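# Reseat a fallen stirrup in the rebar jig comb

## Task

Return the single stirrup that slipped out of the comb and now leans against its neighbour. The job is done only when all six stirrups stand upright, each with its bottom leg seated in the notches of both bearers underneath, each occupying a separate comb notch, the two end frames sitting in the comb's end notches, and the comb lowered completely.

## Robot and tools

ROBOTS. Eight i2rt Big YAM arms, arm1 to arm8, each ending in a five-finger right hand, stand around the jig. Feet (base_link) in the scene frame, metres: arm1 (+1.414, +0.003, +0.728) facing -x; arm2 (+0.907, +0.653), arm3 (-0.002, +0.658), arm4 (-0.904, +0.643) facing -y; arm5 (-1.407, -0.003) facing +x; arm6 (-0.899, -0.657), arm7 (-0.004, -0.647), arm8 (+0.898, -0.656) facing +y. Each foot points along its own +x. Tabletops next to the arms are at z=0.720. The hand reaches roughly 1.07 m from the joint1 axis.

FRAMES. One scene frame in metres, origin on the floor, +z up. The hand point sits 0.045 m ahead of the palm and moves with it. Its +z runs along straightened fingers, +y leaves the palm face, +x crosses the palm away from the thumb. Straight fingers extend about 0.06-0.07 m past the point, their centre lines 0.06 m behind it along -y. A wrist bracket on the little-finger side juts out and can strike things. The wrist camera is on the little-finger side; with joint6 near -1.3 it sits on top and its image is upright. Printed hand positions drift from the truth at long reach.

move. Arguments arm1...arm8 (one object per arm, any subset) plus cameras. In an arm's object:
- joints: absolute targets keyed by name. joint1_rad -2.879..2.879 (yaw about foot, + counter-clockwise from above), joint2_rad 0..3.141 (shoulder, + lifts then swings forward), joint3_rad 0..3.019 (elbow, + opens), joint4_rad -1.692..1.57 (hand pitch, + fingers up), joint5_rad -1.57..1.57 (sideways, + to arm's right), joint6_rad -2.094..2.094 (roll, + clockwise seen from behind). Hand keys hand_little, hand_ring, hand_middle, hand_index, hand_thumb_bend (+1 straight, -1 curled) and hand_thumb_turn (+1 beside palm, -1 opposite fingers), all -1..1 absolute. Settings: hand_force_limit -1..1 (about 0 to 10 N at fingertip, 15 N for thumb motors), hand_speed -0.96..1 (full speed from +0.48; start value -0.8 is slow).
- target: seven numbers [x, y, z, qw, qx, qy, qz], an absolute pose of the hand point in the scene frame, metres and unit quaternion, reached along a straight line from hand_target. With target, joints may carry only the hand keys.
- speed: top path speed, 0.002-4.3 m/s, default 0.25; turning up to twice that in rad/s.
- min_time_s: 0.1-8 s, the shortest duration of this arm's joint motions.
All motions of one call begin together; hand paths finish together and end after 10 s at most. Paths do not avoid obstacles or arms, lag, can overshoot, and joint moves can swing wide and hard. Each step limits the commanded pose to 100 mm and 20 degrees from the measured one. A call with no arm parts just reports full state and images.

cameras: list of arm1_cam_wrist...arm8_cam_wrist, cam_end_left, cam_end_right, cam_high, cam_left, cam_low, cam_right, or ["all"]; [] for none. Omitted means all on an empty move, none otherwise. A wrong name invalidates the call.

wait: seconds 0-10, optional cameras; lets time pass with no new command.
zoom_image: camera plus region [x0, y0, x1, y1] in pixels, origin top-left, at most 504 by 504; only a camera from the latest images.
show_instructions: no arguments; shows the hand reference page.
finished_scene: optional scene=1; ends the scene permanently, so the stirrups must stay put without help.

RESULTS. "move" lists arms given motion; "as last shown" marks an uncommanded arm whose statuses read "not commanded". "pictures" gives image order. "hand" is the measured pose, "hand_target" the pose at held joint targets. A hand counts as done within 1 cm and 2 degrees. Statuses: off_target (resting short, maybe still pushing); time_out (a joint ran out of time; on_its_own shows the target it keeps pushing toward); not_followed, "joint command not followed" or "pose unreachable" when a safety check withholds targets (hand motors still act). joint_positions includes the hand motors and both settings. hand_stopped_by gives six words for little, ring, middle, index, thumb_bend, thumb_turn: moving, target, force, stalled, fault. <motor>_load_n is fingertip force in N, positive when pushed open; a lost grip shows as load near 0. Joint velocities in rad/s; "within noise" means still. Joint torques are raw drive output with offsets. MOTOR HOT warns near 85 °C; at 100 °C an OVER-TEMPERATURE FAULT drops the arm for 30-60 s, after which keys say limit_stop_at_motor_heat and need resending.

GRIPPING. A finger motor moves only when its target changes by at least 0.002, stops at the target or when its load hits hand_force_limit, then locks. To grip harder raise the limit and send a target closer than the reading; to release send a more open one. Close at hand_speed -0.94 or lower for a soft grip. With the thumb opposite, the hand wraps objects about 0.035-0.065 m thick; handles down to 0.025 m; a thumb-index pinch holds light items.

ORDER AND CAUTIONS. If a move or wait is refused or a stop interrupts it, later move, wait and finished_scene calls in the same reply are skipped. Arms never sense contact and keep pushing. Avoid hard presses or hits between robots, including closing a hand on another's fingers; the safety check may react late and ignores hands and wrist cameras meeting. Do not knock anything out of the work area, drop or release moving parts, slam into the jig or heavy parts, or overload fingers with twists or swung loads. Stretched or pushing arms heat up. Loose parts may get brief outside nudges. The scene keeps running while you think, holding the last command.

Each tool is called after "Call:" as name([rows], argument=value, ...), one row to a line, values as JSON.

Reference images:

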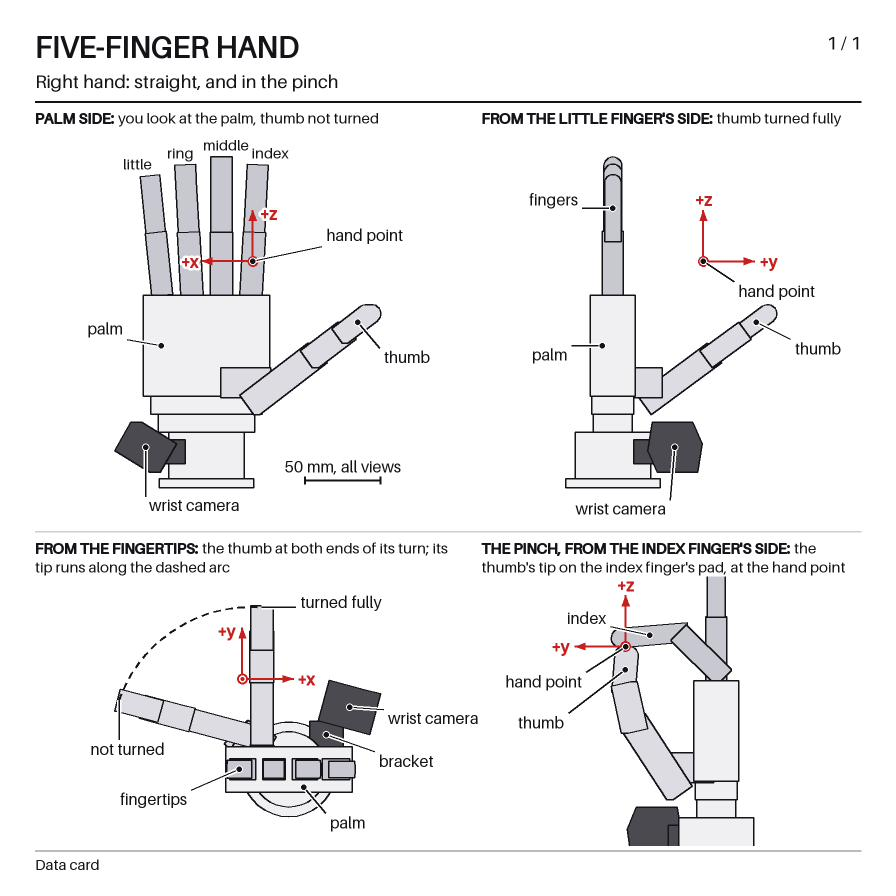

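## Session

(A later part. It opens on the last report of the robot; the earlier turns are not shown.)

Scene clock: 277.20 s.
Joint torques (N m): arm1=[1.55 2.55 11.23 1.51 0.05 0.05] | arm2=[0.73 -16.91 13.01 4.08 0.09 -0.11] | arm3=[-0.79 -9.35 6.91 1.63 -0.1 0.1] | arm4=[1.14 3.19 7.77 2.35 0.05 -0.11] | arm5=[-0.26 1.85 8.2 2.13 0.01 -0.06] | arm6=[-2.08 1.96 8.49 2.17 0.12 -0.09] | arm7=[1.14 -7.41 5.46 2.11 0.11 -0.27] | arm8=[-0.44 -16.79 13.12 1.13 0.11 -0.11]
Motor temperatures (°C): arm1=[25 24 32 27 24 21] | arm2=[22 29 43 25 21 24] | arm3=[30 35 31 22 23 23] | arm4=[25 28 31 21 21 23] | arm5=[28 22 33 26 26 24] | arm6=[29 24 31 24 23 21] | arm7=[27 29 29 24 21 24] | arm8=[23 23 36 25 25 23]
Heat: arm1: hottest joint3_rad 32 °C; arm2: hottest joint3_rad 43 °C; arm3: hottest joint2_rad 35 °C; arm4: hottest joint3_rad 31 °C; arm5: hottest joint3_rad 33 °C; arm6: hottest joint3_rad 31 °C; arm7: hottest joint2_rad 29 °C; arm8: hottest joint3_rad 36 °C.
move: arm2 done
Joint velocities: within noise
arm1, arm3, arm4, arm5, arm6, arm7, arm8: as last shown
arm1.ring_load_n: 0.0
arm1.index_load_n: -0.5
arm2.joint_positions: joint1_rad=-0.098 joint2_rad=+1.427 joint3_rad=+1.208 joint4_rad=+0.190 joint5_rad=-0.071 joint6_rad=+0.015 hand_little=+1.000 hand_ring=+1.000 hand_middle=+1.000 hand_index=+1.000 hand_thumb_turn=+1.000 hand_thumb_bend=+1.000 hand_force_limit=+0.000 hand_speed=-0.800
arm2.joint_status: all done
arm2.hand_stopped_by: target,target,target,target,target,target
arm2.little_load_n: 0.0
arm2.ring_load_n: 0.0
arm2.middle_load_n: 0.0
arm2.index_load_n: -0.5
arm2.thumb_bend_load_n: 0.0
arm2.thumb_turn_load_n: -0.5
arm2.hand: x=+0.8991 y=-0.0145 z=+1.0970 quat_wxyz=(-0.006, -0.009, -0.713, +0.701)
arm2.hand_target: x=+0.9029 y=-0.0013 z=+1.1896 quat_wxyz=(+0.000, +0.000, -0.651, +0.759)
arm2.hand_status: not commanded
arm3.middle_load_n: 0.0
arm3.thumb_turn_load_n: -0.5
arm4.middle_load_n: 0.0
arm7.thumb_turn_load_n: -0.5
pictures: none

Call:
move(arm8={"target": [0.495, -0.05, 1.02, 0.5129, -0.5129, -0.4868, -0.4868], "speed": 0.05}, cameras=["cam_right", "cam_left"])

Call:
zoom_image(camera="cam_right", region=[235, 160, 305, 210])

Call:
zoom_image(camera="cam_right", region=[100, 170, 150, 220])

Scene clock: 279.13 s.
Joint torques (N m): arm1=[1.38 2.9 11.29 1.5 0.1 0.04] | arm2=[0.73 -16.91 13.01 4.07 0.09 -0.11] | arm3=[-0.67 -9.17 6.94 1.61 -0.07 0.12] | arm4=[1.32 3.25 7.76 2.32 0.04 -0.09] | arm5=[-0.26 2.2 8.12 1.98 0.07 -0.03] | arm6=[-2.08 2.14 8.47 2.18 0.12 -0.08] | arm7=[0.97 -7.59 5.45 2.1 0.12 -0.28] | arm8=[-0.56 -17.44 13.26 1.14 0.18 -0.11]
Motor temperatures (°C): arm1=[25 24 32 27 24 21] | arm2=[22 29 43 25 21 24] | arm3=[30 35 31 22 23 23] | arm4=[25 28 31 21 21 23] | arm5=[28 22 33 26 26 24] | arm6=[29 24 31 24 23 21] | arm7=[27 29 29 24 21 24] | arm8=[23 23 36 25 25 23]
Heat: arm1: hottest joint3_rad 32 °C; arm2: hottest joint3_rad 43 °C; arm3: hottest joint2_rad 35 °C; arm4: hottest joint3_rad 31 °C; arm5: hottest joint3_rad 33 °C; arm6: hottest joint3_rad 31 °C; arm7: hottest joint2_rad 29 °C; arm8: hottest joint3_rad 36 °C.
move: arm8 off_target
Joint velocities: within noise
arm1, arm2, arm3, arm4, arm5, arm6, arm7: as last shown
arm1.ring_load_n: -0.5
arm1.index_load_n: 0.0
arm2.index_load_n: 0.0
arm3.thumb_turn_load_n: 0.0
arm4.ring_load_n: -0.5
arm4.middle_load_n: -0.5
arm6.thumb_bend_load_n: 0.5
arm7.thumb_turn_load_n: 0.0
arm8.joint_positions: joint1_rad=+0.787 joint2_rad=+1.887 joint3_rad=+1.350 joint4_rad=+0.493 joint5_rad=+0.835 joint6_rad=-1.489 hand_little=+1.000 hand_ring=+1.000 hand_middle=+1.000 hand_index=+1.000 hand_thumb_turn=+1.000 hand_thumb_bend=-1.000 hand_force_limit=-0.650 hand_speed=+0.400
arm8.joint_status: not commanded
arm8.hand_stopped_by: target,target,target,target,target,target
arm8.little_load_n: 0.0
arm8.ring_load_n: 0.0
arm8.middle_load_n: 0.0
arm8.index_load_n: 0.0
arm8.thumb_bend_load_n: 0.5
arm8.thumb_turn_load_n: 0.0
arm8.hand: x=+0.5098 y=-0.0545 z=+1.0017 quat_wxyz=(-0.503, +0.518, +0.493, +0.486)
arm8.hand_target: x=+0.4957 y=-0.0509 z=+1.0201 quat_wxyz=(-0.513, +0.513, +0.487, +0.487)
arm8.hand_status: off_target (0.024 m and 1.4 deg from the pose sent, 0.043 m and 5.6 deg at the start)
pictures: cam_left, cam_right

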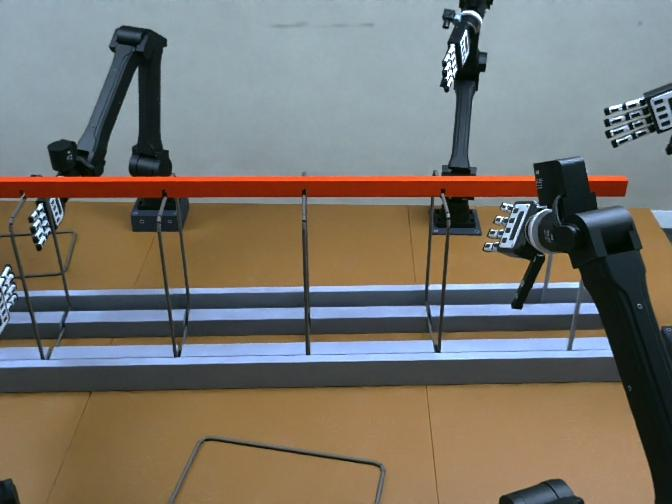

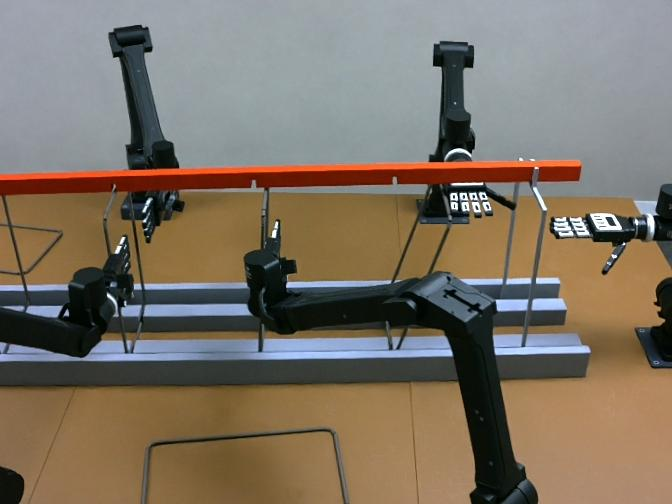

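Scaled by 7.200 from the camera's image (finer frame: 960x720).

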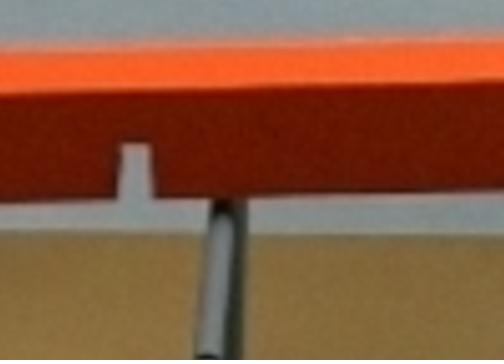

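Scaled by 10.080 from the camera's image (finer frame: 960x720).

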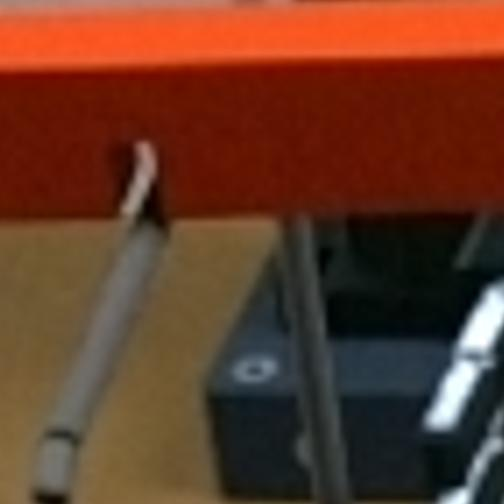

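Call:
move(arm8={"target": [0.485, -0.05, 1.021, 0.5, -0.5, -0.5, -0.5], "speed": 0.04}, cameras=["cam_right", "cam_left"])

Call:
zoom_image(camera="cam_right", region=[235, 160, 305, 210])

Scene clock: 280.87 s.
Joint torques (N m): arm1=[2.37 1.96 11.33 1.69 0.03 0.06] | arm2=[0.73 -16.91 13.01 4.07 0.09 -0.12] | arm3=[-0.67 -9.29 6.91 1.63 -0.07 0.12] | arm4=[1.14 3.08 7.75 2.29 0.05 -0.09] | arm5=[0.09 1.67 8.03 2.04 0.09 -0.05] | arm6=[-1.9 2.08 8.49 2.17 0.11 -0.09] | arm7=[1.14 -7.59 5.41 2.13 0.11 -0.3] | arm8=[-0.56 -17.9 13.23 1.09 0.19 -0.14]
Motor temperatures (°C): arm1=[25 24 32 27 24 21] | arm2=[22 29 43 25 21 24] | arm3=[30 35 31 22 23 23] | arm4=[25 28 31 21 21 23] | arm5=[28 22 33 26 26 24] | arm6=[29 24 31 24 23 21] | arm7=[27 29 29 24 21 24] | arm8=[23 23 36 25 25 23]
Heat: arm1: hottest joint3_rad 32 °C; arm2: hottest joint3_rad 43 °C; arm3: hottest joint2_rad 35 °C; arm4: hottest joint3_rad 31 °C; arm5: hottest joint3_rad 33 °C; arm6: hottest joint3_rad 31 °C; arm7: hottest joint2_rad 29 °C; arm8: hottest joint3_rad 36 °C.
move: arm8 off_target
Joint velocities: within noise
arm1, arm2, arm3, arm4, arm5, arm6, arm7: as last shown
arm1.ring_load_n: 0.0
arm1.thumb_turn_load_n: 0.0
arm2.thumb_turn_load_n: 0.0
arm4.ring_load_n: 0.0
arm4.middle_load_n: 0.0
arm6.thumb_bend_load_n: 0.0
arm8.joint_positions: joint1_rad=+0.801 joint2_rad=+1.910 joint3_rad=+1.379 joint4_rad=+0.486 joint5_rad=+0.846 joint6_rad=-1.540 hand_little=+1.000 hand_ring=+1.000 hand_middle=+1.000 hand_index=+1.000 hand_thumb_turn=+1.000 hand_thumb_bend=-1.000 hand_force_limit=-0.650 hand_speed=+0.400
arm8.joint_status: not commanded
arm8.hand_stopped_by: target,target,target,target,target,target
arm8.little_load_n: 0.0
arm8.ring_load_n: 0.0
arm8.middle_load_n: 0.0
arm8.index_load_n: 0.0
arm8.thumb_bend_load_n: 0.5
arm8.thumb_turn_load_n: 0.0
arm8.hand: x=+0.4988 y=-0.0545 z=+1.0021 quat_wxyz=(-0.490, +0.504, +0.507, +0.498)
arm8.hand_target: x=+0.4856 y=-0.0510 z=+1.0212 quat_wxyz=(-0.500, +0.500, +0.500, +0.500)
arm8.hand_status: off_target (0.024 m and 1.4 deg from the pose sent, 0.032 m and 2.7 deg at the start)
pictures: cam_left, cam_right

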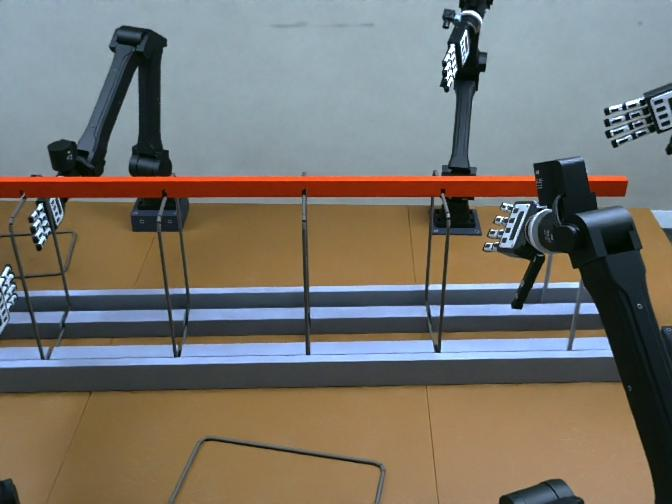

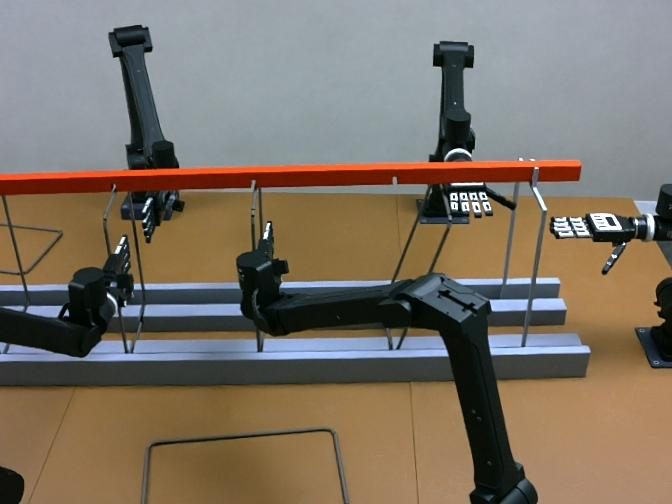

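Scaled by 7.200 from the camera's image (finer frame: 960x720).

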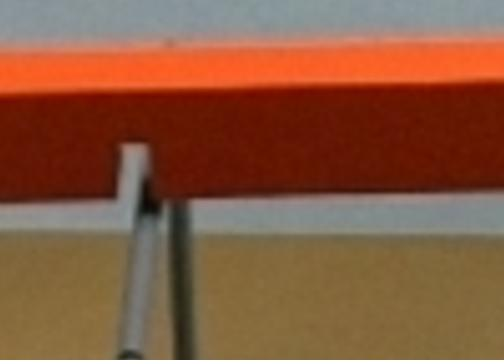

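Call:
zoom_image(camera="cam_right", region=[210, 150, 330, 370])

Call:
zoom_image(camera="cam_right", region=[230, 175, 290, 215])

Scaled by 2.291 from the camera's image (finer frame: 960x720).

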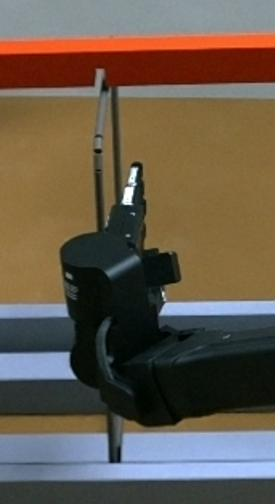

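Scaled by 8.400 from the camera's image (finer frame: 960x720).

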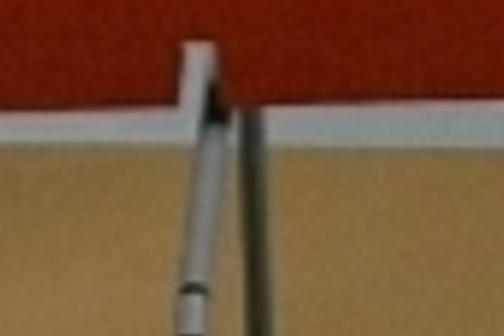

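Call:
move(arm8={"target": [0.4822, -0.05, 1.021, 0.5, -0.5, -0.5, -0.5], "speed": 0.03}, cameras=["cam_right", "cam_left"])

Call:
zoom_image(camera="cam_right", region=[230, 175, 290, 215])

Scene clock: 282.87 s.
Joint torques (N m): arm1=[1.73 2.02 11.18 1.51 0.11 0.02] | arm2=[0.73 -16.91 13.01 4.07 0.09 -0.11] | arm3=[-0.67 -9.35 6.97 1.65 -0.1 0.12] | arm4=[1.26 3.14 7.76 2.33 0.04 -0.09] | arm5=[-0.44 1.32 8.2 1.99 0.06 -0.05] | arm6=[-2.02 2.32 8.51 2.19 0.11 -0.08] | arm7=[1.2 -7.3 5.41 2.13 0.11 -0.27] | arm8=[-0.56 -17.9 13.2 1.05 0.18 -0.14]
Motor temperatures (°C): arm1=[25 24 32 27 24 21] | arm2=[22 29 43 25 21 24] | arm3=[30 35 31 22 23 23] | arm4=[25 28 31 21 21 23] | arm5=[28 22 33 26 26 24] | arm6=[29 24 31 24 23 21] | arm7=[27 29 29 24 21 24] | arm8=[23 23 36 25 25 23]
Heat: arm1: hottest joint3_rad 32 °C; arm2: hottest joint3_rad 43 °C; arm3: hottest joint2_rad 35 °C; arm4: hottest joint3_rad 31 °C; arm5: hottest joint3_rad 33 °C; arm6: hottest joint3_rad 31 °C; arm7: hottest joint2_rad 29 °C; arm8: hottest joint3_rad 36 °C.
move: arm8 off_target
Joint velocities: within noise
arm1, arm2, arm4, arm5, arm6: as last shown
arm1.index_load_n: -0.5
arm1.thumb_turn_load_n: -0.5
arm3.joint_positions: joint1_rad=+0.452 joint2_rad=+1.405 joint3_rad=+0.513 joint4_rad=+0.892 joint5_rad=+0.423 joint6_rad=+1.557 hand_little=+1.000 hand_ring=+1.000 hand_middle=+1.000 hand_index=+1.000 hand_thumb_turn=+1.000 hand_thumb_bend=-1.000 hand_force_limit=-0.500 hand_speed=+0.400
arm3.joint_status: not commanded
arm3.hand_stopped_by: target,target,target,target,target,target
arm3.little_load_n: 0.0
arm3.ring_load_n: 0.0
arm3.middle_load_n: 0.0
arm3.index_load_n: 0.0
arm3.thumb_bend_load_n: 0.0
arm3.thumb_turn_load_n: 0.0
arm3.hand: x=+0.2026 y=+0.1550 z=+1.0075 quat_wxyz=(-0.499, -0.495, -0.506, +0.499)
arm3.hand_target: x=+0.1944 y=+0.1551 z=+1.0110 quat_wxyz=(-0.500, -0.500, -0.500, +0.500)
arm3.hand_status: not commanded
arm7.joint_positions: joint1_rad=-0.414 joint2_rad=+1.361 joint3_rad=+0.646 joint4_rad=+0.711 joint5_rad=-0.388 joint6_rad=-1.551 hand_little=+1.000 hand_ring=+1.000 hand_middle=+1.000 hand_index=+1.000 hand_thumb_turn=+1.000 hand_thumb_bend=-1.000 hand_force_limit=-0.650 hand_speed=+0.400
arm7.joint_status: not commanded
arm7.hand_stopped_by: target,target,target,target,target,target
arm7.little_load_n: 0.0
arm7.ring_load_n: 0.0
arm7.middle_load_n: 0.0
arm7.index_load_n: 0.0
arm7.thumb_bend_load_n: 0.0
arm7.thumb_turn_load_n: 0.0
arm7.hand: x=+0.1986 y=-0.1090 z=+1.0069 quat_wxyz=(-0.502, +0.507, +0.496, +0.494)
arm7.hand_target: x=+0.1949 y=-0.1100 z=+1.0130 quat_wxyz=(-0.500, +0.500, +0.500, +0.500)
arm7.hand_status: not commanded
arm8.joint_positions: joint1_rad=+0.803 joint2_rad=+1.914 joint3_rad=+1.387 joint4_rad=+0.483 joint5_rad=+0.849 joint6_rad=-1.541 hand_little=+1.000 hand_ring=+1.000 hand_middle=+1.000 hand_index=+1.000 hand_thumb_turn=+1.000 hand_thumb_bend=-1.000 hand_force_limit=-0.650 hand_speed=+0.400
arm8.joint_status: not commanded
arm8.hand_stopped_by: target,target,target,target,target,target
arm8.little_load_n: 0.0
arm8.ring_load_n: 0.0
arm8.middle_load_n: 0.0
arm8.index_load_n: 0.0
arm8.thumb_bend_load_n: 0.0
arm8.thumb_turn_load_n: 0.0
arm8.hand: x=+0.4963 y=-0.0544 z=+1.0026 quat_wxyz=(-0.490, +0.504, +0.507, +0.499)
arm8.hand_target: x=+0.4829 y=-0.0510 z=+1.0209 quat_wxyz=(-0.500, +0.500, +0.500, +0.500)
arm8.hand_status: off_target (0.024 m and 1.4 deg from the pose sent, 0.026 m and 1.5 deg at the start)
pictures: cam_left, cam_right

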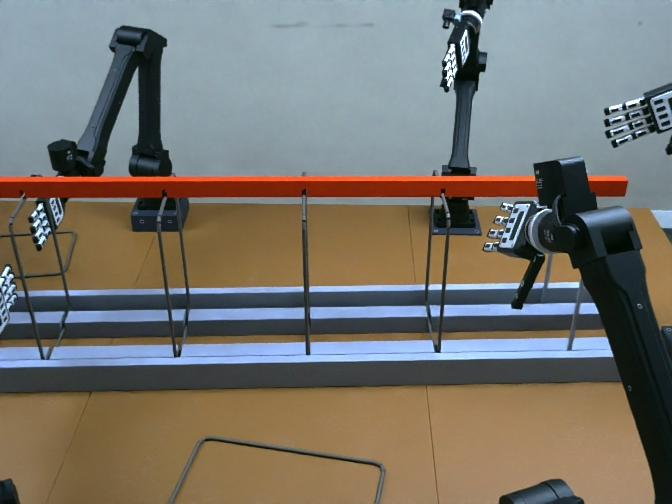

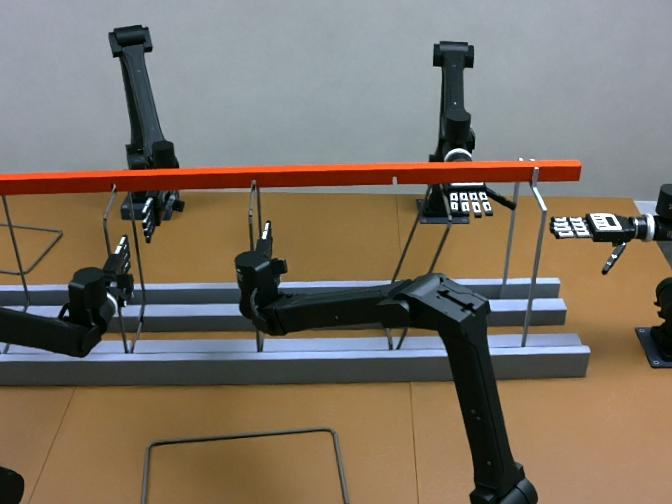

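Scaled by 8.400 from the camera's image (finer frame: 960x720).

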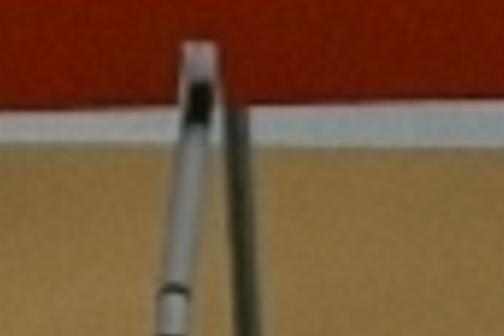

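Call:
move(arm2={"joints": {"joint2_rad": 1.400}})

Call:
move(arm2={"joints": {"joint2_rad": 1.408}}, cameras=["cam_right", "cam_left"])

Call:
zoom_image(camera="cam_right", region=[230, 175, 290, 215])

Scene clock: 283.60 s.
Joint torques (N m): arm1=[2.43 2.26 11.51 1.69 0.1 0.09] | arm2=[0.73 -13.45 13.01 4.05 0.09 -0.11] | arm3=[-0.67 -9.29 6.93 1.58 -0.09 0.11] | arm4=[1.26 3.25 7.77 2.32 0.05 -0.1] | arm5=[-0.15 2.26 8.17 1.85 0.04 -0.08] | arm6=[-1.85 2.14 8.49 2.18 0.12 -0.1] | arm7=[1.26 -7.47 5.44 2.11 0.11 -0.29] | arm8=[-0.56 -18.08 13.24 1.09 0.18 -0.14]
Motor temperatures (°C): arm1=[25 24 32 27 24 21] | arm2=[22 29 43 25 21 24] | arm3=[30 35 31 22 23 23] | arm4=[25 28 31 21 21 23] | arm5=[28 22 33 26 26 24] | arm6=[29 24 31 24 23 21] | arm7=[27 29 29 24 21 24] | arm8=[23 23 36 25 25 23]
Heat: arm1: hottest joint3_rad 32 °C; arm2: hottest joint3_rad 43 °C; arm3: hottest joint2_rad 35 °C; arm4: hottest joint3_rad 31 °C; arm5: hottest joint3_rad 33 °C; arm6: hottest joint3_rad 31 °C; arm7: hottest joint2_rad 29 °C; arm8: hottest joint3_rad 36 °C.
move: arm2 done
Joint velocities: within noise
arm1, arm3, arm4, arm5, arm6, arm7, arm8: as last shown
arm1.index_load_n: 0.0
arm2.joint_positions: joint1_rad=-0.098 joint2_rad=+1.428 joint3_rad=+1.208 joint4_rad=+0.190 joint5_rad=-0.071 joint6_rad=+0.015 hand_little=+1.000 hand_ring=+1.000 hand_middle=+1.000 hand_index=+1.000 hand_thumb_turn=+1.000 hand_thumb_bend=+1.000 hand_force_limit=+0.000 hand_speed=-0.800
arm2.joint_status: all done
arm2.hand_stopped_by: target,target,target,target,target,target
arm2.little_load_n: 0.0
arm2.ring_load_n: 0.0
arm2.middle_load_n: 0.0
arm2.index_load_n: 0.0
arm2.thumb_bend_load_n: 0.0
arm2.thumb_turn_load_n: 0.0
arm2.hand: x=+0.8991 y=-0.0148 z=+1.0963 quat_wxyz=(-0.006, -0.009, -0.713, +0.701)
arm2.hand_target: x=+0.9020 y=-0.0154 z=+1.1614 quat_wxyz=(-0.001, -0.001, -0.667, +0.745)
arm2.hand_status: not commanded
arm4.middle_load_n: -0.5
pictures: none

Scene clock: 284.00 s.
Joint torques (N m): arm1=[1.26 2.2 11.19 1.37 0.06 0.1] | arm2=[0.73 -13.04 13 4.05 0.09 -0.11] | arm3=[-0.67 -9.11 6.97 1.63 -0.08 0.11] | arm4=[1.14 3.14 7.75 2.33 0.05 -0.1] | arm5=[-0.09 2.43 8.12 1.94 0.1 -0.07] | arm6=[-1.9 2.08 8.47 2.21 0.11 -0.09] | arm7=[1.14 -7.47 5.42 2.1 0.11 -0.28] | arm8=[-0.5 -17.96 13.27 1.13 0.18 -0.13]
Motor temperatures (°C): arm1=[25 24 32 27 24 21] | arm2=[22 29 43 25 21 24] | arm3=[30 35 31 22 23 23] | arm4=[25 28 31 21 21 23] | arm5=[28 22 33 26 26 24] | arm6=[29 24 31 24 23 21] | arm7=[27 29 29 24 21 24] | arm8=[23 23 36 25 25 23]
Heat: arm1: hottest joint3_rad 32 °C; arm2: hottest joint3_rad 43 °C; arm3: hottest joint2_rad 35 °C; arm4: hottest joint3_rad 31 °C; arm5: hottest joint3_rad 33 °C; arm6: hottest joint3_rad 31 °C; arm7: hottest joint2_rad 29 °C; arm8: hottest joint3_rad 36 °C.
move: arm2 done
Joint velocities: within noise
arm1.joint_positions: joint1_rad=-0.095 joint2_rad=+0.083 joint3_rad=+0.371 joint4_rad=-0.273 joint5_rad=-0.083 joint6_rad=-0.008 hand_little=+1.000 hand_ring=+1.000 hand_middle=+1.000 hand_index=+1.000 hand_thumb_turn=+1.000 hand_thumb_bend=+1.000 hand_force_limit=+0.000 hand_speed=-0.500
arm1.joint_status: not commanded
arm1.hand_stopped_by: fault,target,target,target,target,target
arm1.little_load_n: 0.0
arm1.ring_load_n: 0.0
arm1.middle_load_n: 0.0
arm1.index_load_n: 0.0
arm1.thumb_bend_load_n: 0.0
arm1.thumb_turn_load_n: -0.5
arm1.hand: x=+1.1281 y=-0.0168 z=+1.0092 quat_wxyz=(+0.508, -0.496, -0.496, +0.500)
arm1.hand_target: x=+1.1297 y=-0.0199 z=+1.0001 quat_wxyz=(+0.500, -0.500, -0.500, +0.500)
arm1.hand_status: not commanded
arm2.joint_positions: joint1_rad=-0.098 joint2_rad=+1.431 joint3_rad=+1.208 joint4_rad=+0.190 joint5_rad=-0.071 joint6_rad=+0.015 hand_little=+1.000 hand_ring=+1.000 hand_middle=+1.000 hand_index=+1.000 hand_thumb_turn=+1.000 hand_thumb_bend=+1.000 hand_force_limit=+0.000 hand_speed=-0.800
arm2.joint_status: all done
arm2.hand_stopped_by: target,target,target,target,target,target
arm2.little_load_n: 0.0
arm2.ring_load_n: 0.0
arm2.middle_load_n: -0.5
arm2.index_load_n: 0.0
arm2.thumb_bend_load_n: 0.0
arm2.thumb_turn_load_n: 0.0
arm2.hand: x=+0.8991 y=-0.0154 z=+1.0946 quat_wxyz=(-0.006, -0.009, -0.714, +0.700)
arm2.hand_target: x=+0.9018 y=-0.0179 z=+1.1562 quat_wxyz=(-0.001, -0.001, -0.670, +0.742)
arm2.hand_status: not commanded
arm3, arm7, arm8: as last shown
arm4.joint_positions: joint1_rad=+0.384 joint2_rad=+0.552 joint3_rad=+1.350 joint4_rad=-1.286 joint5_rad=+0.102 joint6_rad=-0.981 hand_little=+1.000 hand_ring=+1.000 hand_middle=+1.000 hand_index=+1.000 hand_thumb_turn=+1.000 hand_thumb_bend=+1.000 hand_force_limit=+0.000 hand_speed=-0.800
arm4.joint_status: not commanded
arm4.hand_stopped_by: target,target,target,target,target,target
arm4.little_load_n: 0.0
arm4.ring_load_n: 0.0
arm4.middle_load_n: 0.0
arm4.index_load_n: 0.0
arm4.thumb_bend_load_n: 0.0
arm4.thumb_turn_load_n: 0.0
arm4.hand: x=-0.8792 y=+0.4314 z=+1.2836 quat_wxyz=(+0.195, +0.515, -0.683, +0.479)
arm4.hand_target: x=-0.8796 y=+0.4322 z=+1.2924 quat_wxyz=(+0.197, +0.511, -0.679, +0.488)
arm4.hand_status: not commanded
arm5.joint_positions: joint1_rad=+0.098 joint2_rad=+0.650 joint3_rad=+1.435 joint4_rad=-1.275 joint5_rad=+0.139 joint6_rad=-1.336 hand_little=+1.000 hand_ring=+1.000 hand_middle=+1.000 hand_index=+1.000 hand_thumb_turn=+1.000 hand_thumb_bend=+1.000 hand_force_limit=+0.000 hand_speed=-0.800
arm5.joint_status: not commanded
arm5.hand_stopped_by: target,target,target,target,target,target
arm5.little_load_n: 0.0
arm5.ring_load_n: 0.0
arm5.middle_load_n: 0.0
arm5.index_load_n: 0.0
arm5.thumb_bend_load_n: 0.0
arm5.thumb_turn_load_n: 0.0
arm5.hand: x=-1.1677 y=-0.0576 z=+1.2974 quat_wxyz=(-0.025, +0.847, -0.095, +0.522)
arm5.hand_target: x=-1.1690 y=-0.0577 z=+1.3064 quat_wxyz=(-0.027, +0.842, -0.095, +0.531)
arm5.hand_status: not commanded
arm6.joint_positions: joint1_rad=-0.123 joint2_rad=+0.630 joint3_rad=+1.447 joint4_rad=-1.200 joint5_rad=+0.216 joint6_rad=-1.427 hand_little=+1.000 hand_ring=+1.000 hand_middle=+1.000 hand_index=+1.000 hand_thumb_turn=+1.000 hand_thumb_bend=+1.000 hand_force_limit=+0.000 hand_speed=-0.800
arm6.joint_status: not commanded
arm6.hand_stopped_by: target,target,target,target,target,target
arm6.little_load_n: 0.0
arm6.ring_load_n: 0.0
arm6.middle_load_n: 0.0
arm6.index_load_n: 0.0
arm6.thumb_bend_load_n: 0.0
arm6.thumb_turn_load_n: 0.0
arm6.hand: x=-0.7750 y=-0.4274 z=+1.2815 quat_wxyz=(-0.330, +0.693, +0.455, +0.451)
arm6.hand_target: x=-0.7752 y=-0.4293 z=+1.2898 quat_wxyz=(-0.337, +0.690, +0.451, +0.456)
arm6.hand_status: not commanded
pictures: cam_left, cam_right

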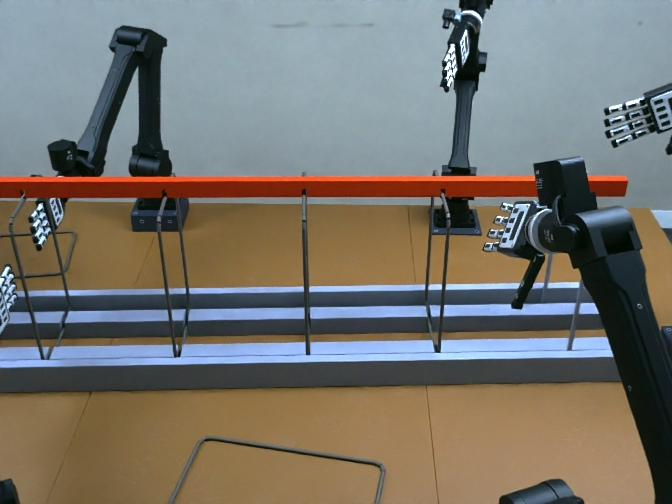

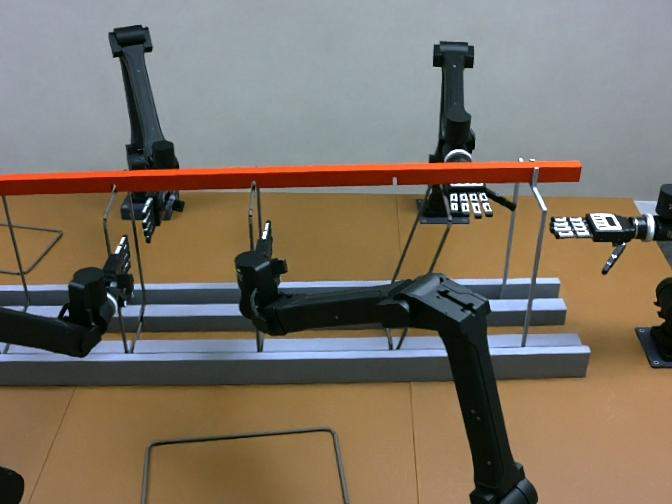

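Scaled by 8.400 from the camera's image (finer frame: 960x720).

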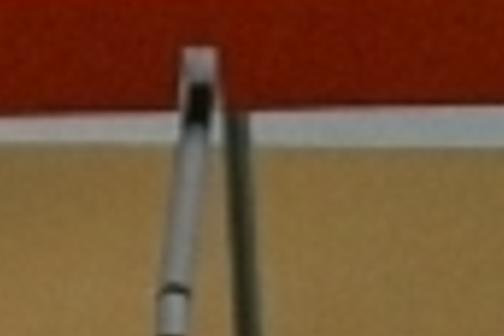

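Moving well. Continue lowering.

Call:
move(arm2={"joints": {"joint2_rad": 1.413}})

Call:
move(arm2={"joints": {"joint2_rad": 1.417}}, cameras=["cam_right", "cam_left"])

Call:
zoom_image(camera="cam_right", region=[230, 175, 290, 215])

Call:
zoom_image(camera="cam_right", region=[100, 170, 150, 220])

Scene clock: 284.53 s.
Joint torques (N m): arm1=[2.14 2.26 11.15 1.62 0.1 0.03] | arm2=[0.73 -12.75 13.01 4.07 0.09 -0.11] | arm3=[-0.67 -9.11 6.94 1.62 -0.09 0.1] | arm4=[1.26 3.14 7.79 2.32 0.05 -0.1] | arm5=[-0.73 2.32 8.2 1.95 0.04 -0.04] | arm6=[-2.02 2.14 8.44 2.25 0.11 -0.09] | arm7=[1.2 -7.47 5.5 2.13 0.12 -0.28] | arm8=[-0.5 -17.67 13.29 1.14 0.17 -0.12]
Motor temperatures (°C): arm1=[25 24 32 27 24 21] | arm2=[22 29 43 25 21 24] | arm3=[30 35 31 22 23 23] | arm4=[25 28 31 21 21 23] | arm5=[28 22 33 26 26 24] | arm6=[29 24 31 24 23 21] | arm7=[27 29 29 24 21 24] | arm8=[23 23 36 25 25 23]
Heat: arm1: hottest joint3_rad 32 °C; arm2: hottest joint3_rad 43 °C; arm3: hottest joint2_rad 35 °C; arm4: hottest joint3_rad 31 °C; arm5: hottest joint3_rad 33 °C; arm6: hottest joint3_rad 31 °C; arm7: hottest joint2_rad 29 °C; arm8: hottest joint3_rad 36 °C.
move: arm2 done
Joint velocities: within noise
arm1, arm3, arm4, arm5, arm6, arm7, arm8: as last shown
arm1.middle_load_n: -0.5
arm2.joint_positions: joint1_rad=-0.098 joint2_rad=+1.431 joint3_rad=+1.208 joint4_rad=+0.190 joint5_rad=-0.071 joint6_rad=+0.015 hand_little=+1.000 hand_ring=+1.000 hand_middle=+1.000 hand_index=+1.000 hand_thumb_turn=+1.000 hand_thumb_bend=+1.000 hand_force_limit=+0.000 hand_speed=-0.800
arm2.joint_status: all done
arm2.hand_stopped_by: target,target,target,target,target,target
arm2.little_load_n: 0.0
arm2.ring_load_n: 0.0
arm2.middle_load_n: 0.0
arm2.index_load_n: 0.0
arm2.thumb_bend_load_n: 0.0
arm2.thumb_turn_load_n: 0.0
arm2.hand: x=+0.8990 y=-0.0156 z=+1.0941 quat_wxyz=(-0.006, -0.009, -0.714, +0.700)
arm2.hand_target: x=+0.9018 y=-0.0194 z=+1.1529 quat_wxyz=(-0.001, -0.001, -0.672, +0.741)
arm2.hand_status: not commanded
arm5.ring_load_n: 0.5
pictures: none

Scene clock: 285.27 s.
Joint torques (N m): arm1=[2.49 2.37 11.22 1.54 0.05 0.03] | arm2=[0.73 -13.04 12.98 4.03 0.09 -0.11] | arm3=[-0.67 -8.94 6.93 1.63 -0.07 0.11] | arm4=[1.14 3.25 7.75 2.36 0.05 -0.1] | arm5=[-0.62 1.96 8.14 1.95 0.07 -0.04] | arm6=[-2.08 2.2 8.49 2.18 0.11 -0.08] | arm7=[1.14 -7.47 5.38 2.19 0.12 -0.28] | arm8=[-0.38 -17.85 13.22 1.1 0.19 -0.13]
Motor temperatures (°C): arm1=[25 24 32 27 24 21] | arm2=[22 28 43 25 21 24] | arm3=[30 35 31 22 23 23] | arm4=[25 28 31 21 21 23] | arm5=[28 22 33 26 26 24] | arm6=[29 24 31 24 23 21] | arm7=[27 29 29 24 21 24] | arm8=[23 24 36 25 25 23]
Heat: arm1: hottest joint3_rad 32 °C; arm2: hottest joint3_rad 43 °C; arm3: hottest joint2_rad 35 °C; arm4: hottest joint3_rad 31 °C; arm5: hottest joint3_rad 33 °C; arm6: hottest joint3_rad 31 °C; arm7: hottest joint2_rad 29 °C; arm8: hottest joint3_rad 36 °C.
move: arm2 done
Joint velocities: within noise
arm1, arm3, arm4, arm5, arm6, arm7, arm8: as last shown
arm1.middle_load_n: 0.0
arm1.thumb_turn_load_n: 0.0
arm2.joint_positions: joint1_rad=-0.098 joint2_rad=+1.438 joint3_rad=+1.208 joint4_rad=+0.190 joint5_rad=-0.071 joint6_rad=+0.014 hand_little=+1.000 hand_ring=+1.000 hand_middle=+1.000 hand_index=+1.000 hand_thumb_turn=+1.000 hand_thumb_bend=+1.000 hand_force_limit=+0.000 hand_speed=-0.800
arm2.joint_status: all done
arm2.hand_stopped_by: target,target,target,target,target,target
arm2.little_load_n: 0.0
arm2.ring_load_n: 0.0
arm2.middle_load_n: 0.0
arm2.index_load_n: 0.0
arm2.thumb_bend_load_n: 0.0
arm2.thumb_turn_load_n: 0.0
arm2.hand: x=+0.8991 y=-0.0173 z=+1.0898 quat_wxyz=(-0.006, -0.009, -0.717, +0.697)
arm2.hand_target: x=+0.9019 y=-0.0204 z=+1.1505 quat_wxyz=(-0.002, -0.001, -0.673, +0.739)
arm2.hand_status: not commanded
arm4.little_load_n: 0.5
arm5.ring_load_n: 0.0
pictures: cam_left, cam_right

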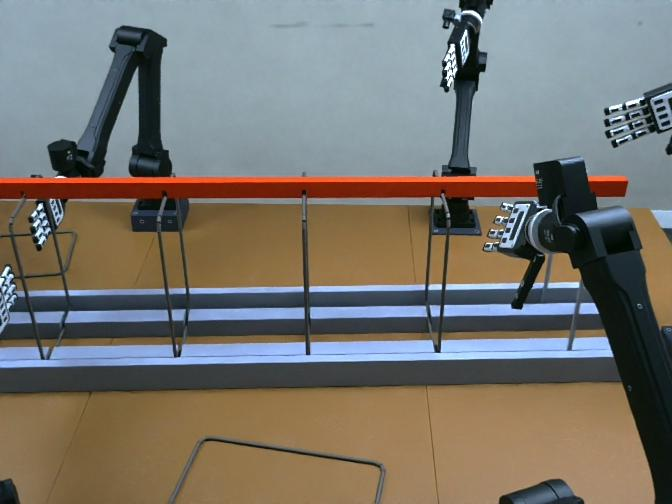

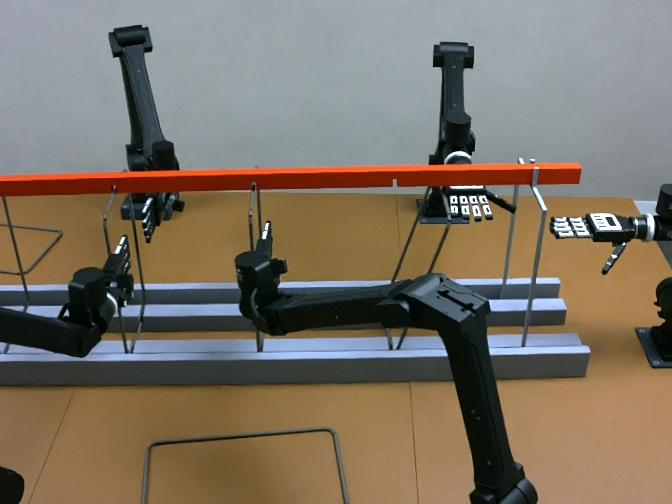

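Scaled by 8.400 from the camera's image (finer frame: 960x720).

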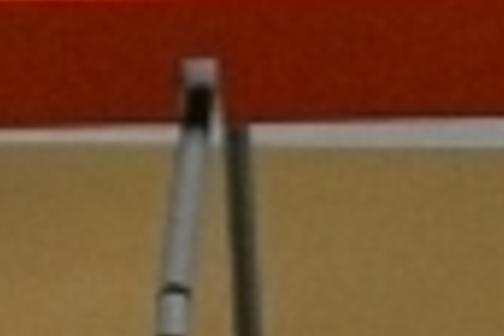

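Scaled by 10.080 from the camera's image (finer frame: 960x720).

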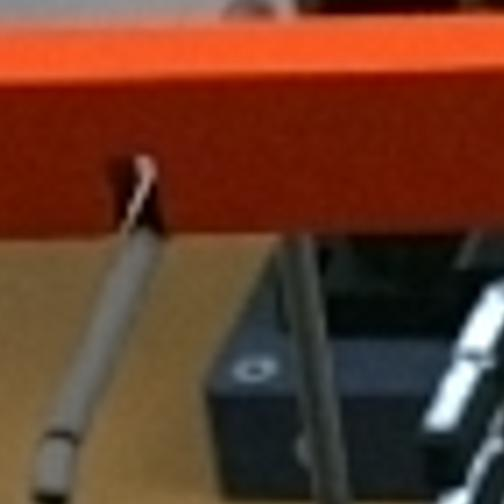

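Call:
move(arm3={"target": [0.225, 0.157, 1.012, 0.5, 0.5, 0.5, -0.5], "speed": 0.1})

Call:
move(arm3={"target": [0.25, 0.36, 1.02, 0.5, 0.5, 0.5, -0.5], "speed": 0.25}, cameras=["cam_right", "cam_left", "cam_high"])

Call:
zoom_image(camera="cam_left", region=[0, 160, 240, 380])

Scene clock: 287.23 s.
Joint torques (N m): arm1=[2.32 1.85 11.08 1.44 0.07 0.02] | arm2=[0.79 -13.1 13 4.03 0.09 -0.11] | arm3=[0.97 -7.06 9.4 1.4 0.16 0.11] | arm4=[1.2 3.25 7.75 2.33 0.05 -0.1] | arm5=[-0.21 1.96 8.14 1.99 0.08 -0.06] | arm6=[-1.9 2.14 8.46 2.18 0.12 -0.09] | arm7=[1.03 -7.36 5.45 2.14 0.1 -0.28] | arm8=[-0.44 -17.96 13.27 1.14 0.2 -0.12]
Motor temperatures (°C): arm1=[25 24 32 27 24 21] | arm2=[22 28 43 25 21 24] | arm3=[30 34 31 22 23 23] | arm4=[25 28 31 21 21 23] | arm5=[28 22 33 26 26 24] | arm6=[29 24 31 24 23 21] | arm7=[27 29 29 24 21 24] | arm8=[23 24 36 25 25 23]
Heat: arm1: hottest joint3_rad 32 °C; arm2: hottest joint3_rad 43 °C; arm3: hottest joint2_rad 34 °C; arm4: hottest joint3_rad 31 °C; arm5: hottest joint3_rad 33 °C; arm6: hottest joint3_rad 31 °C; arm7: hottest joint2_rad 29 °C; arm8: hottest joint3_rad 36 °C.
move: arm3 off_target
Joint velocities: within noise
arm1, arm2, arm4, arm5, arm6, arm7, arm8: as last shown
arm1.thumb_turn_load_n: -0.5
arm3.joint_positions: joint1_rad=+0.509 joint2_rad=+1.405 joint3_rad=+0.513 joint4_rad=+0.892 joint5_rad=+0.498 joint6_rad=+1.557 hand_little=+1.000 hand_ring=+1.000 hand_middle=+1.000 hand_index=+1.000 hand_thumb_turn=+1.000 hand_thumb_bend=-1.000 hand_force_limit=-0.500 hand_speed=+0.400
arm3.joint_status: not commanded
arm3.hand_stopped_by: target,target,target,target,target,target
arm3.little_load_n: 0.0
arm3.ring_load_n: 0.0
arm3.middle_load_n: 0.0
arm3.index_load_n: 0.0
arm3.thumb_bend_load_n: 0.0
arm3.thumb_turn_load_n: 0.0
arm3.hand: x=+0.2165 y=+0.1626 z=+1.0076 quat_wxyz=(-0.495, -0.500, -0.502, +0.504)
arm3.hand_target: x=+0.2248 y=+0.1574 z=+1.0121 quat_wxyz=(-0.500, -0.500, -0.500, +0.500)
arm3.hand_status: off_target (0.011 m and 0.8 deg from the pose sent, 0.023 m and 0.9 deg at the start)
arm4.little_load_n: 0.0
pictures: none

Scene clock: 288.93 s.
Joint torques (N m): arm1=[2.14 2.14 11.38 1.55 0.09 0.06] | arm2=[0.73 -13.04 12.98 4.03 0.09 -0.11] | arm3=[1.38 -3.19 8.25 0.98 0.16 0.07] | arm4=[1.26 3.02 7.73 2.33 0.04 -0.09] | arm5=[-0.09 1.67 8.1 1.94 0.08 -0.06] | arm6=[-1.85 2.32 8.49 2.21 0.13 -0.09] | arm7=[1.14 -7.65 5.39 2.06 0.1 -0.27] | arm8=[-0.56 -17.9 13.3 1.1 0.19 -0.13]
Motor temperatures (°C): arm1=[25 24 32 27 24 21] | arm2=[22 28 43 25 21 24] | arm3=[30 34 31 22 23 23] | arm4=[25 28 31 21 21 23] | arm5=[28 22 33 26 26 24] | arm6=[29 24 31 24 23 21] | arm7=[27 29 29 24 21 24] | arm8=[23 24 36 25 25 23]
Heat: arm1: hottest joint3_rad 32 °C; arm2: hottest joint3_rad 43 °C; arm3: hottest joint2_rad 34 °C; arm4: hottest joint3_rad 31 °C; arm5: hottest joint3_rad 33 °C; arm6: hottest joint3_rad 31 °C; arm7: hottest joint2_rad 29 °C; arm8: hottest joint3_rad 36 °C.
move: arm3 done
Joint velocities: within noise
arm1, arm2, arm4, arm5, arm6, arm7, arm8: as last shown
arm1.ring_load_n: -0.5
arm2.thumb_turn_load_n: -0.5
arm3.joint_positions: joint1_rad=+1.085 joint2_rad=+0.955 joint3_rad=+0.233 joint4_rad=+0.728 joint5_rad=+1.076 joint6_rad=+1.556 hand_little=+1.000 hand_ring=+1.000 hand_middle=+1.000 hand_index=+1.000 hand_thumb_turn=+1.000 hand_thumb_bend=-1.000 hand_force_limit=-0.500 hand_speed=+0.400
arm3.joint_status: not commanded
arm3.hand_stopped_by: target,target,target,target,target,target
arm3.little_load_n: 0.0
arm3.ring_load_n: 0.0
arm3.middle_load_n: 0.0
arm3.index_load_n: 0.0
arm3.thumb_bend_load_n: 0.0
arm3.thumb_turn_load_n: 0.0
arm3.hand: x=+0.2475 y=+0.3565 z=+1.0180 quat_wxyz=(-0.496, -0.501, -0.499, +0.504)
arm3.hand_target: x=+0.2500 y=+0.3599 z=+1.0201 quat_wxyz=(-0.500, -0.500, -0.500, +0.500)
arm3.hand_status: done (0.005 m and 0.7 deg from the pose sent, 0.201 m and 0.8 deg at the start)
arm8.thumb_turn_load_n: 0.5
pictures: cam_high, cam_left, cam_right

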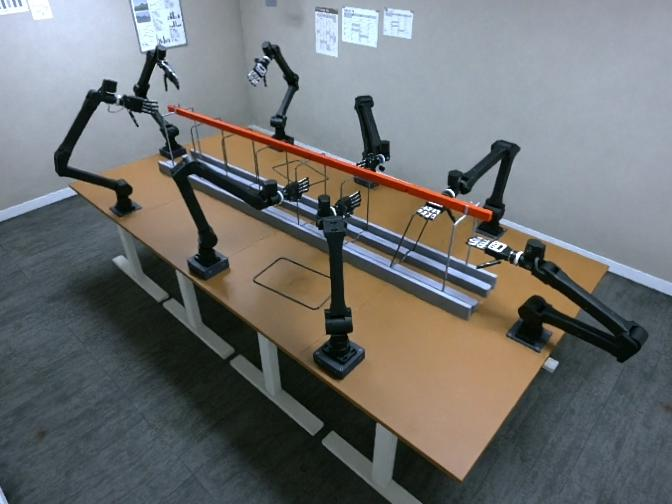

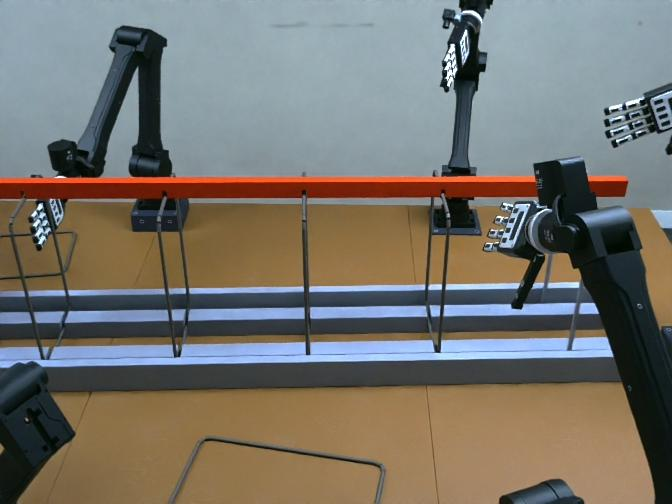

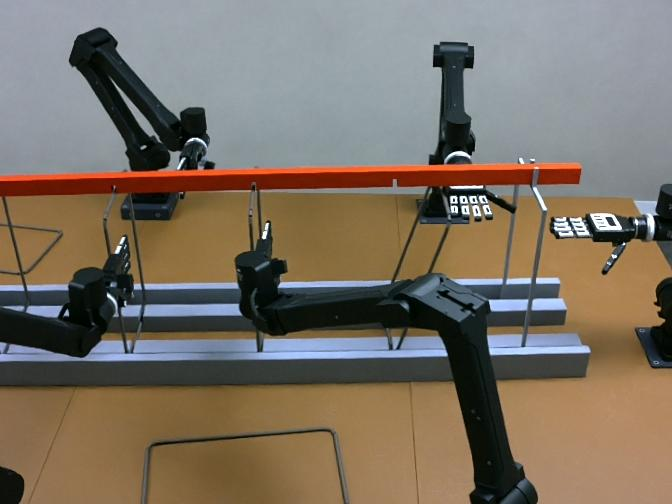

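Scaled by 2.100 from the camera's image (finer frame: 960x720).

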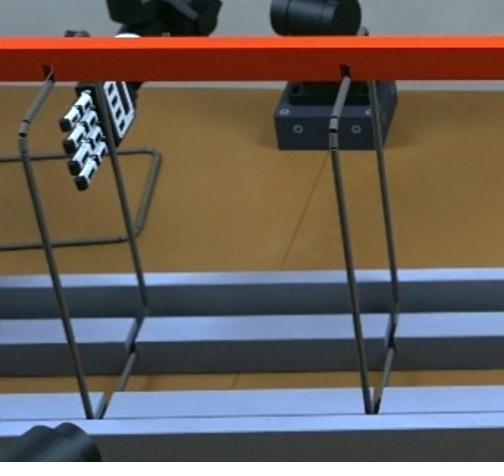

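Call:
move(arm3={"target": [0.57, 0.38, 1.015, 0.5, 0.5, 0.5, -0.5], "speed": 0.25})

Call:
move(arm3={"target": [0.56, 0.16, 1.012, 0.5, 0.5, 0.5, -0.5], "speed": 0.2}, cameras=["cam_right", "cam_high", "arm3_cam_wrist"])

Scene clock: 291.20 s.
Joint torques (N m): arm1=[1.85 1.61 11.21 1.61 0.1 0.02] | arm2=[0.73 -13.04 12.98 4.03 0.09 -0.11] | arm3=[1.03 -12.81 10.71 0.91 0.16 -0.09] | arm4=[1.08 3.14 7.79 2.33 0.05 -0.1] | arm5=[-0.03 2.67 8.16 2.13 0.06 -0.05] | arm6=[-1.96 2.14 8.49 2.22 0.11 -0.07] | arm7=[1.26 -7.41 5.42 2.07 0.1 -0.29] | arm8=[-0.67 -17.79 13.23 1.14 0.2 -0.14]
Motor temperatures (°C): arm1=[25 24 32 27 24 21] | arm2=[22 28 43 25 21 24] | arm3=[29 34 31 22 23 23] | arm4=[25 28 31 21 21 23] | arm5=[28 22 33 26 26 24] | arm6=[29 24 31 24 23 21] | arm7=[27 29 29 24 21 24] | arm8=[23 24 36 25 25 23]
Heat: arm1: hottest joint3_rad 32 °C; arm2: hottest joint3_rad 43 °C; arm3: hottest joint2_rad 34 °C; arm4: hottest joint3_rad 31 °C; arm5: hottest joint3_rad 33 °C; arm6: hottest joint3_rad 31 °C; arm7: hottest joint2_rad 29 °C; arm8: hottest joint3_rad 36 °C.
move: arm3 off_target
Joint velocities: within noise
arm1, arm2, arm4, arm5, arm6, arm7, arm8: as last shown
arm1.ring_load_n: 0.0
arm1.middle_load_n: -0.5
arm1.thumb_turn_load_n: 0.0
arm2.thumb_turn_load_n: 0.0
arm3.joint_positions: joint1_rad=+1.420 joint2_rad=+1.774 joint3_rad=+0.979 joint4_rad=+0.791 joint5_rad=+1.407 joint6_rad=+1.561 hand_little=+1.000 hand_ring=+1.000 hand_middle=+1.000 hand_index=+1.000 hand_thumb_turn=+1.000 hand_thumb_bend=-1.000 hand_force_limit=-0.500 hand_speed=+0.400
arm3.joint_status: not commanded
arm3.hand_stopped_by: target,target,target,target,target,target
arm3.little_load_n: 0.0
arm3.ring_load_n: 0.0
arm3.middle_load_n: 0.0
arm3.index_load_n: 0.0
arm3.thumb_bend_load_n: -0.5
arm3.thumb_turn_load_n: 0.0
arm3.hand: x=+0.5560 y=+0.3773 z=+1.0057 quat_wxyz=(-0.495, -0.500, -0.502, +0.503)
arm3.hand_target: x=+0.5694 y=+0.3803 z=+1.0150 quat_wxyz=(-0.500, -0.500, -0.500, +0.500)
arm3.hand_status: off_target (0.017 m and 0.7 deg from the pose sent, 0.323 m and 0.7 deg at the start)
arm4.ring_load_n: -0.5
arm8.thumb_turn_load_n: 0.0
pictures: none

Scene clock: 292.97 s.
Joint torques (N m): arm1=[1.73 1.96 11.34 1.63 0.05 0.03] | arm2=[0.73 -13.04 13 4.04 0.09 -0.11] | arm3=[0.32 -14.86 11.9 1.1 -0.07 0.04] | arm4=[1.14 3.14 7.77 2.29 0.05 -0.09] | arm5=[0.09 2.43 8.2 2.02 0.06 -0.07] | arm6=[-2.2 2.02 8.5 2.19 0.11 -0.08] | arm7=[1.38 -7.59 5.46 2.03 0.11 -0.28] | arm8=[-0.38 -17.9 13.22 1.09 0.18 -0.12]
Motor temperatures (°C): arm1=[25 24 32 27 24 21] | arm2=[22 28 43 25 21 24] | arm3=[29 34 31 22 23 23] | arm4=[25 28 31 21 21 23] | arm5=[28 22 33 26 26 24] | arm6=[29 24 31 24 23 21] | arm7=[27 29 29 24 21 24] | arm8=[23 24 36 25 25 23]
Heat: arm1: hottest joint3_rad 32 °C; arm2: hottest joint3_rad 43 °C; arm3: hottest joint2_rad 34 °C; arm4: hottest joint3_rad 31 °C; arm5: hottest joint3_rad 33 °C; arm6: hottest joint3_rad 31 °C; arm7: hottest joint2_rad 29 °C; arm8: hottest joint3_rad 36 °C.
move: arm3 off_target
Joint velocities: within noise
arm1, arm2, arm4, arm5, arm6: as last shown
arm1.middle_load_n: 0.0
arm1.thumb_turn_load_n: -0.5
arm2.ring_load_n: -0.5
arm2.thumb_turn_load_n: -0.5
arm3.joint_positions: joint1_rad=+1.047 joint2_rad=+1.907 joint3_rad=+1.190 joint4_rad=+0.704 joint5_rad=+1.031 joint6_rad=+1.560 hand_little=+1.000 hand_ring=+1.000 hand_middle=+1.000 hand_index=+1.000 hand_thumb_turn=+1.000 hand_thumb_bend=-1.000 hand_force_limit=-0.500 hand_speed=+0.400
arm3.joint_status: not commanded
arm3.hand_stopped_by: target,target,target,target,target,target
arm3.little_load_n: 0.0
arm3.ring_load_n: 0.0
arm3.middle_load_n: 0.0
arm3.index_load_n: 0.5
arm3.thumb_bend_load_n: 0.0
arm3.thumb_turn_load_n: 0.0
arm3.hand: x=+0.5484 y=+0.1674 z=+1.0024 quat_wxyz=(-0.492, -0.498, -0.507, +0.503)
arm3.hand_target: x=+0.5591 y=+0.1606 z=+1.0120 quat_wxyz=(-0.500, -0.500, -0.500, +0.500)
arm3.hand_status: off_target (0.017 m and 1.2 deg from the pose sent, 0.217 m and 0.7 deg at the start)
arm4.ring_load_n: 0.0
arm6.thumb_bend_load_n: -0.5
arm7.joint_positions: joint1_rad=-0.414 joint2_rad=+1.361 joint3_rad=+0.646 joint4_rad=+0.711 joint5_rad=-0.388 joint6_rad=-1.551 hand_little=+1.000 hand_ring=+1.000 hand_middle=+1.000 hand_index=+1.000 hand_thumb_turn=+1.000 hand_thumb_bend=-1.000 hand_force_limit=-0.650 hand_speed=+0.400
arm7.joint_status: not commanded
arm7.hand_stopped_by: target,target,target,target,target,target
arm7.little_load_n: 0.0
arm7.ring_load_n: 0.0
arm7.middle_load_n: 0.0
arm7.index_load_n: 0.0
arm7.thumb_bend_load_n: 0.0
arm7.thumb_turn_load_n: 0.0
arm7.hand: x=+0.1986 y=-0.1090 z=+1.0069 quat_wxyz=(-0.502, +0.507, +0.496, +0.494)
arm7.hand_target: x=+0.1949 y=-0.1100 z=+1.0130 quat_wxyz=(-0.500, +0.500, +0.500, +0.500)
arm7.hand_status: not commanded
arm8.joint_positions: joint1_rad=+0.803 joint2_rad=+1.914 joint3_rad=+1.387 joint4_rad=+0.483 joint5_rad=+0.849 joint6_rad=-1.541 hand_little=+1.000 hand_ring=+1.000 hand_middle=+1.000 hand_index=+1.000 hand_thumb_turn=+1.000 hand_thumb_bend=-1.000 hand_force_limit=-0.650 hand_speed=+0.400
arm8.joint_status: not commanded
arm8.hand_stopped_by: target,target,target,target,target,target
arm8.little_load_n: 0.0
arm8.ring_load_n: 0.0
arm8.middle_load_n: 0.0
arm8.index_load_n: 0.0
arm8.thumb_bend_load_n: 0.0
arm8.thumb_turn_load_n: 0.0
arm8.hand: x=+0.4963 y=-0.0544 z=+1.0026 quat_wxyz=(-0.490, +0.504, +0.507, +0.499)
arm8.hand_target: x=+0.4829 y=-0.0510 z=+1.0209 quat_wxyz=(-0.500, +0.500, +0.500, +0.500)
arm8.hand_status: not commanded
pictures: arm3_cam_wrist, cam_high, cam_right

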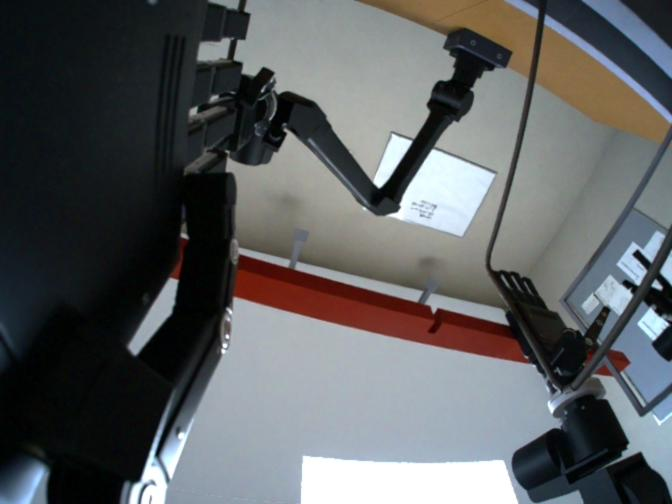

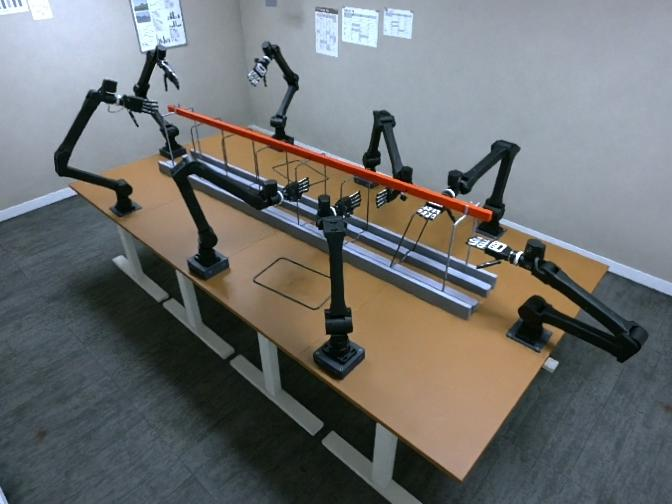

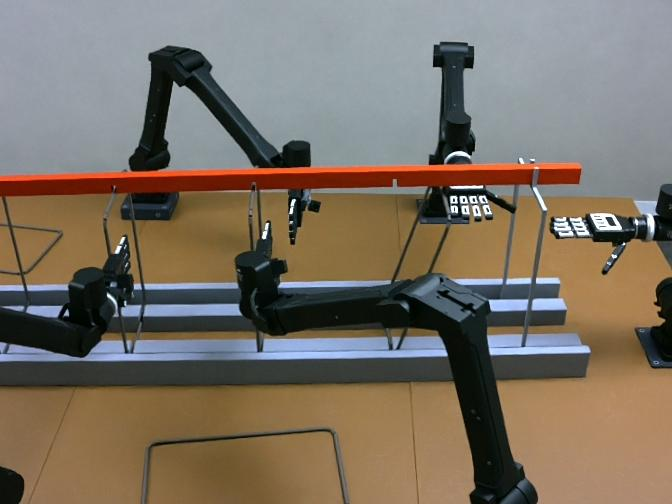

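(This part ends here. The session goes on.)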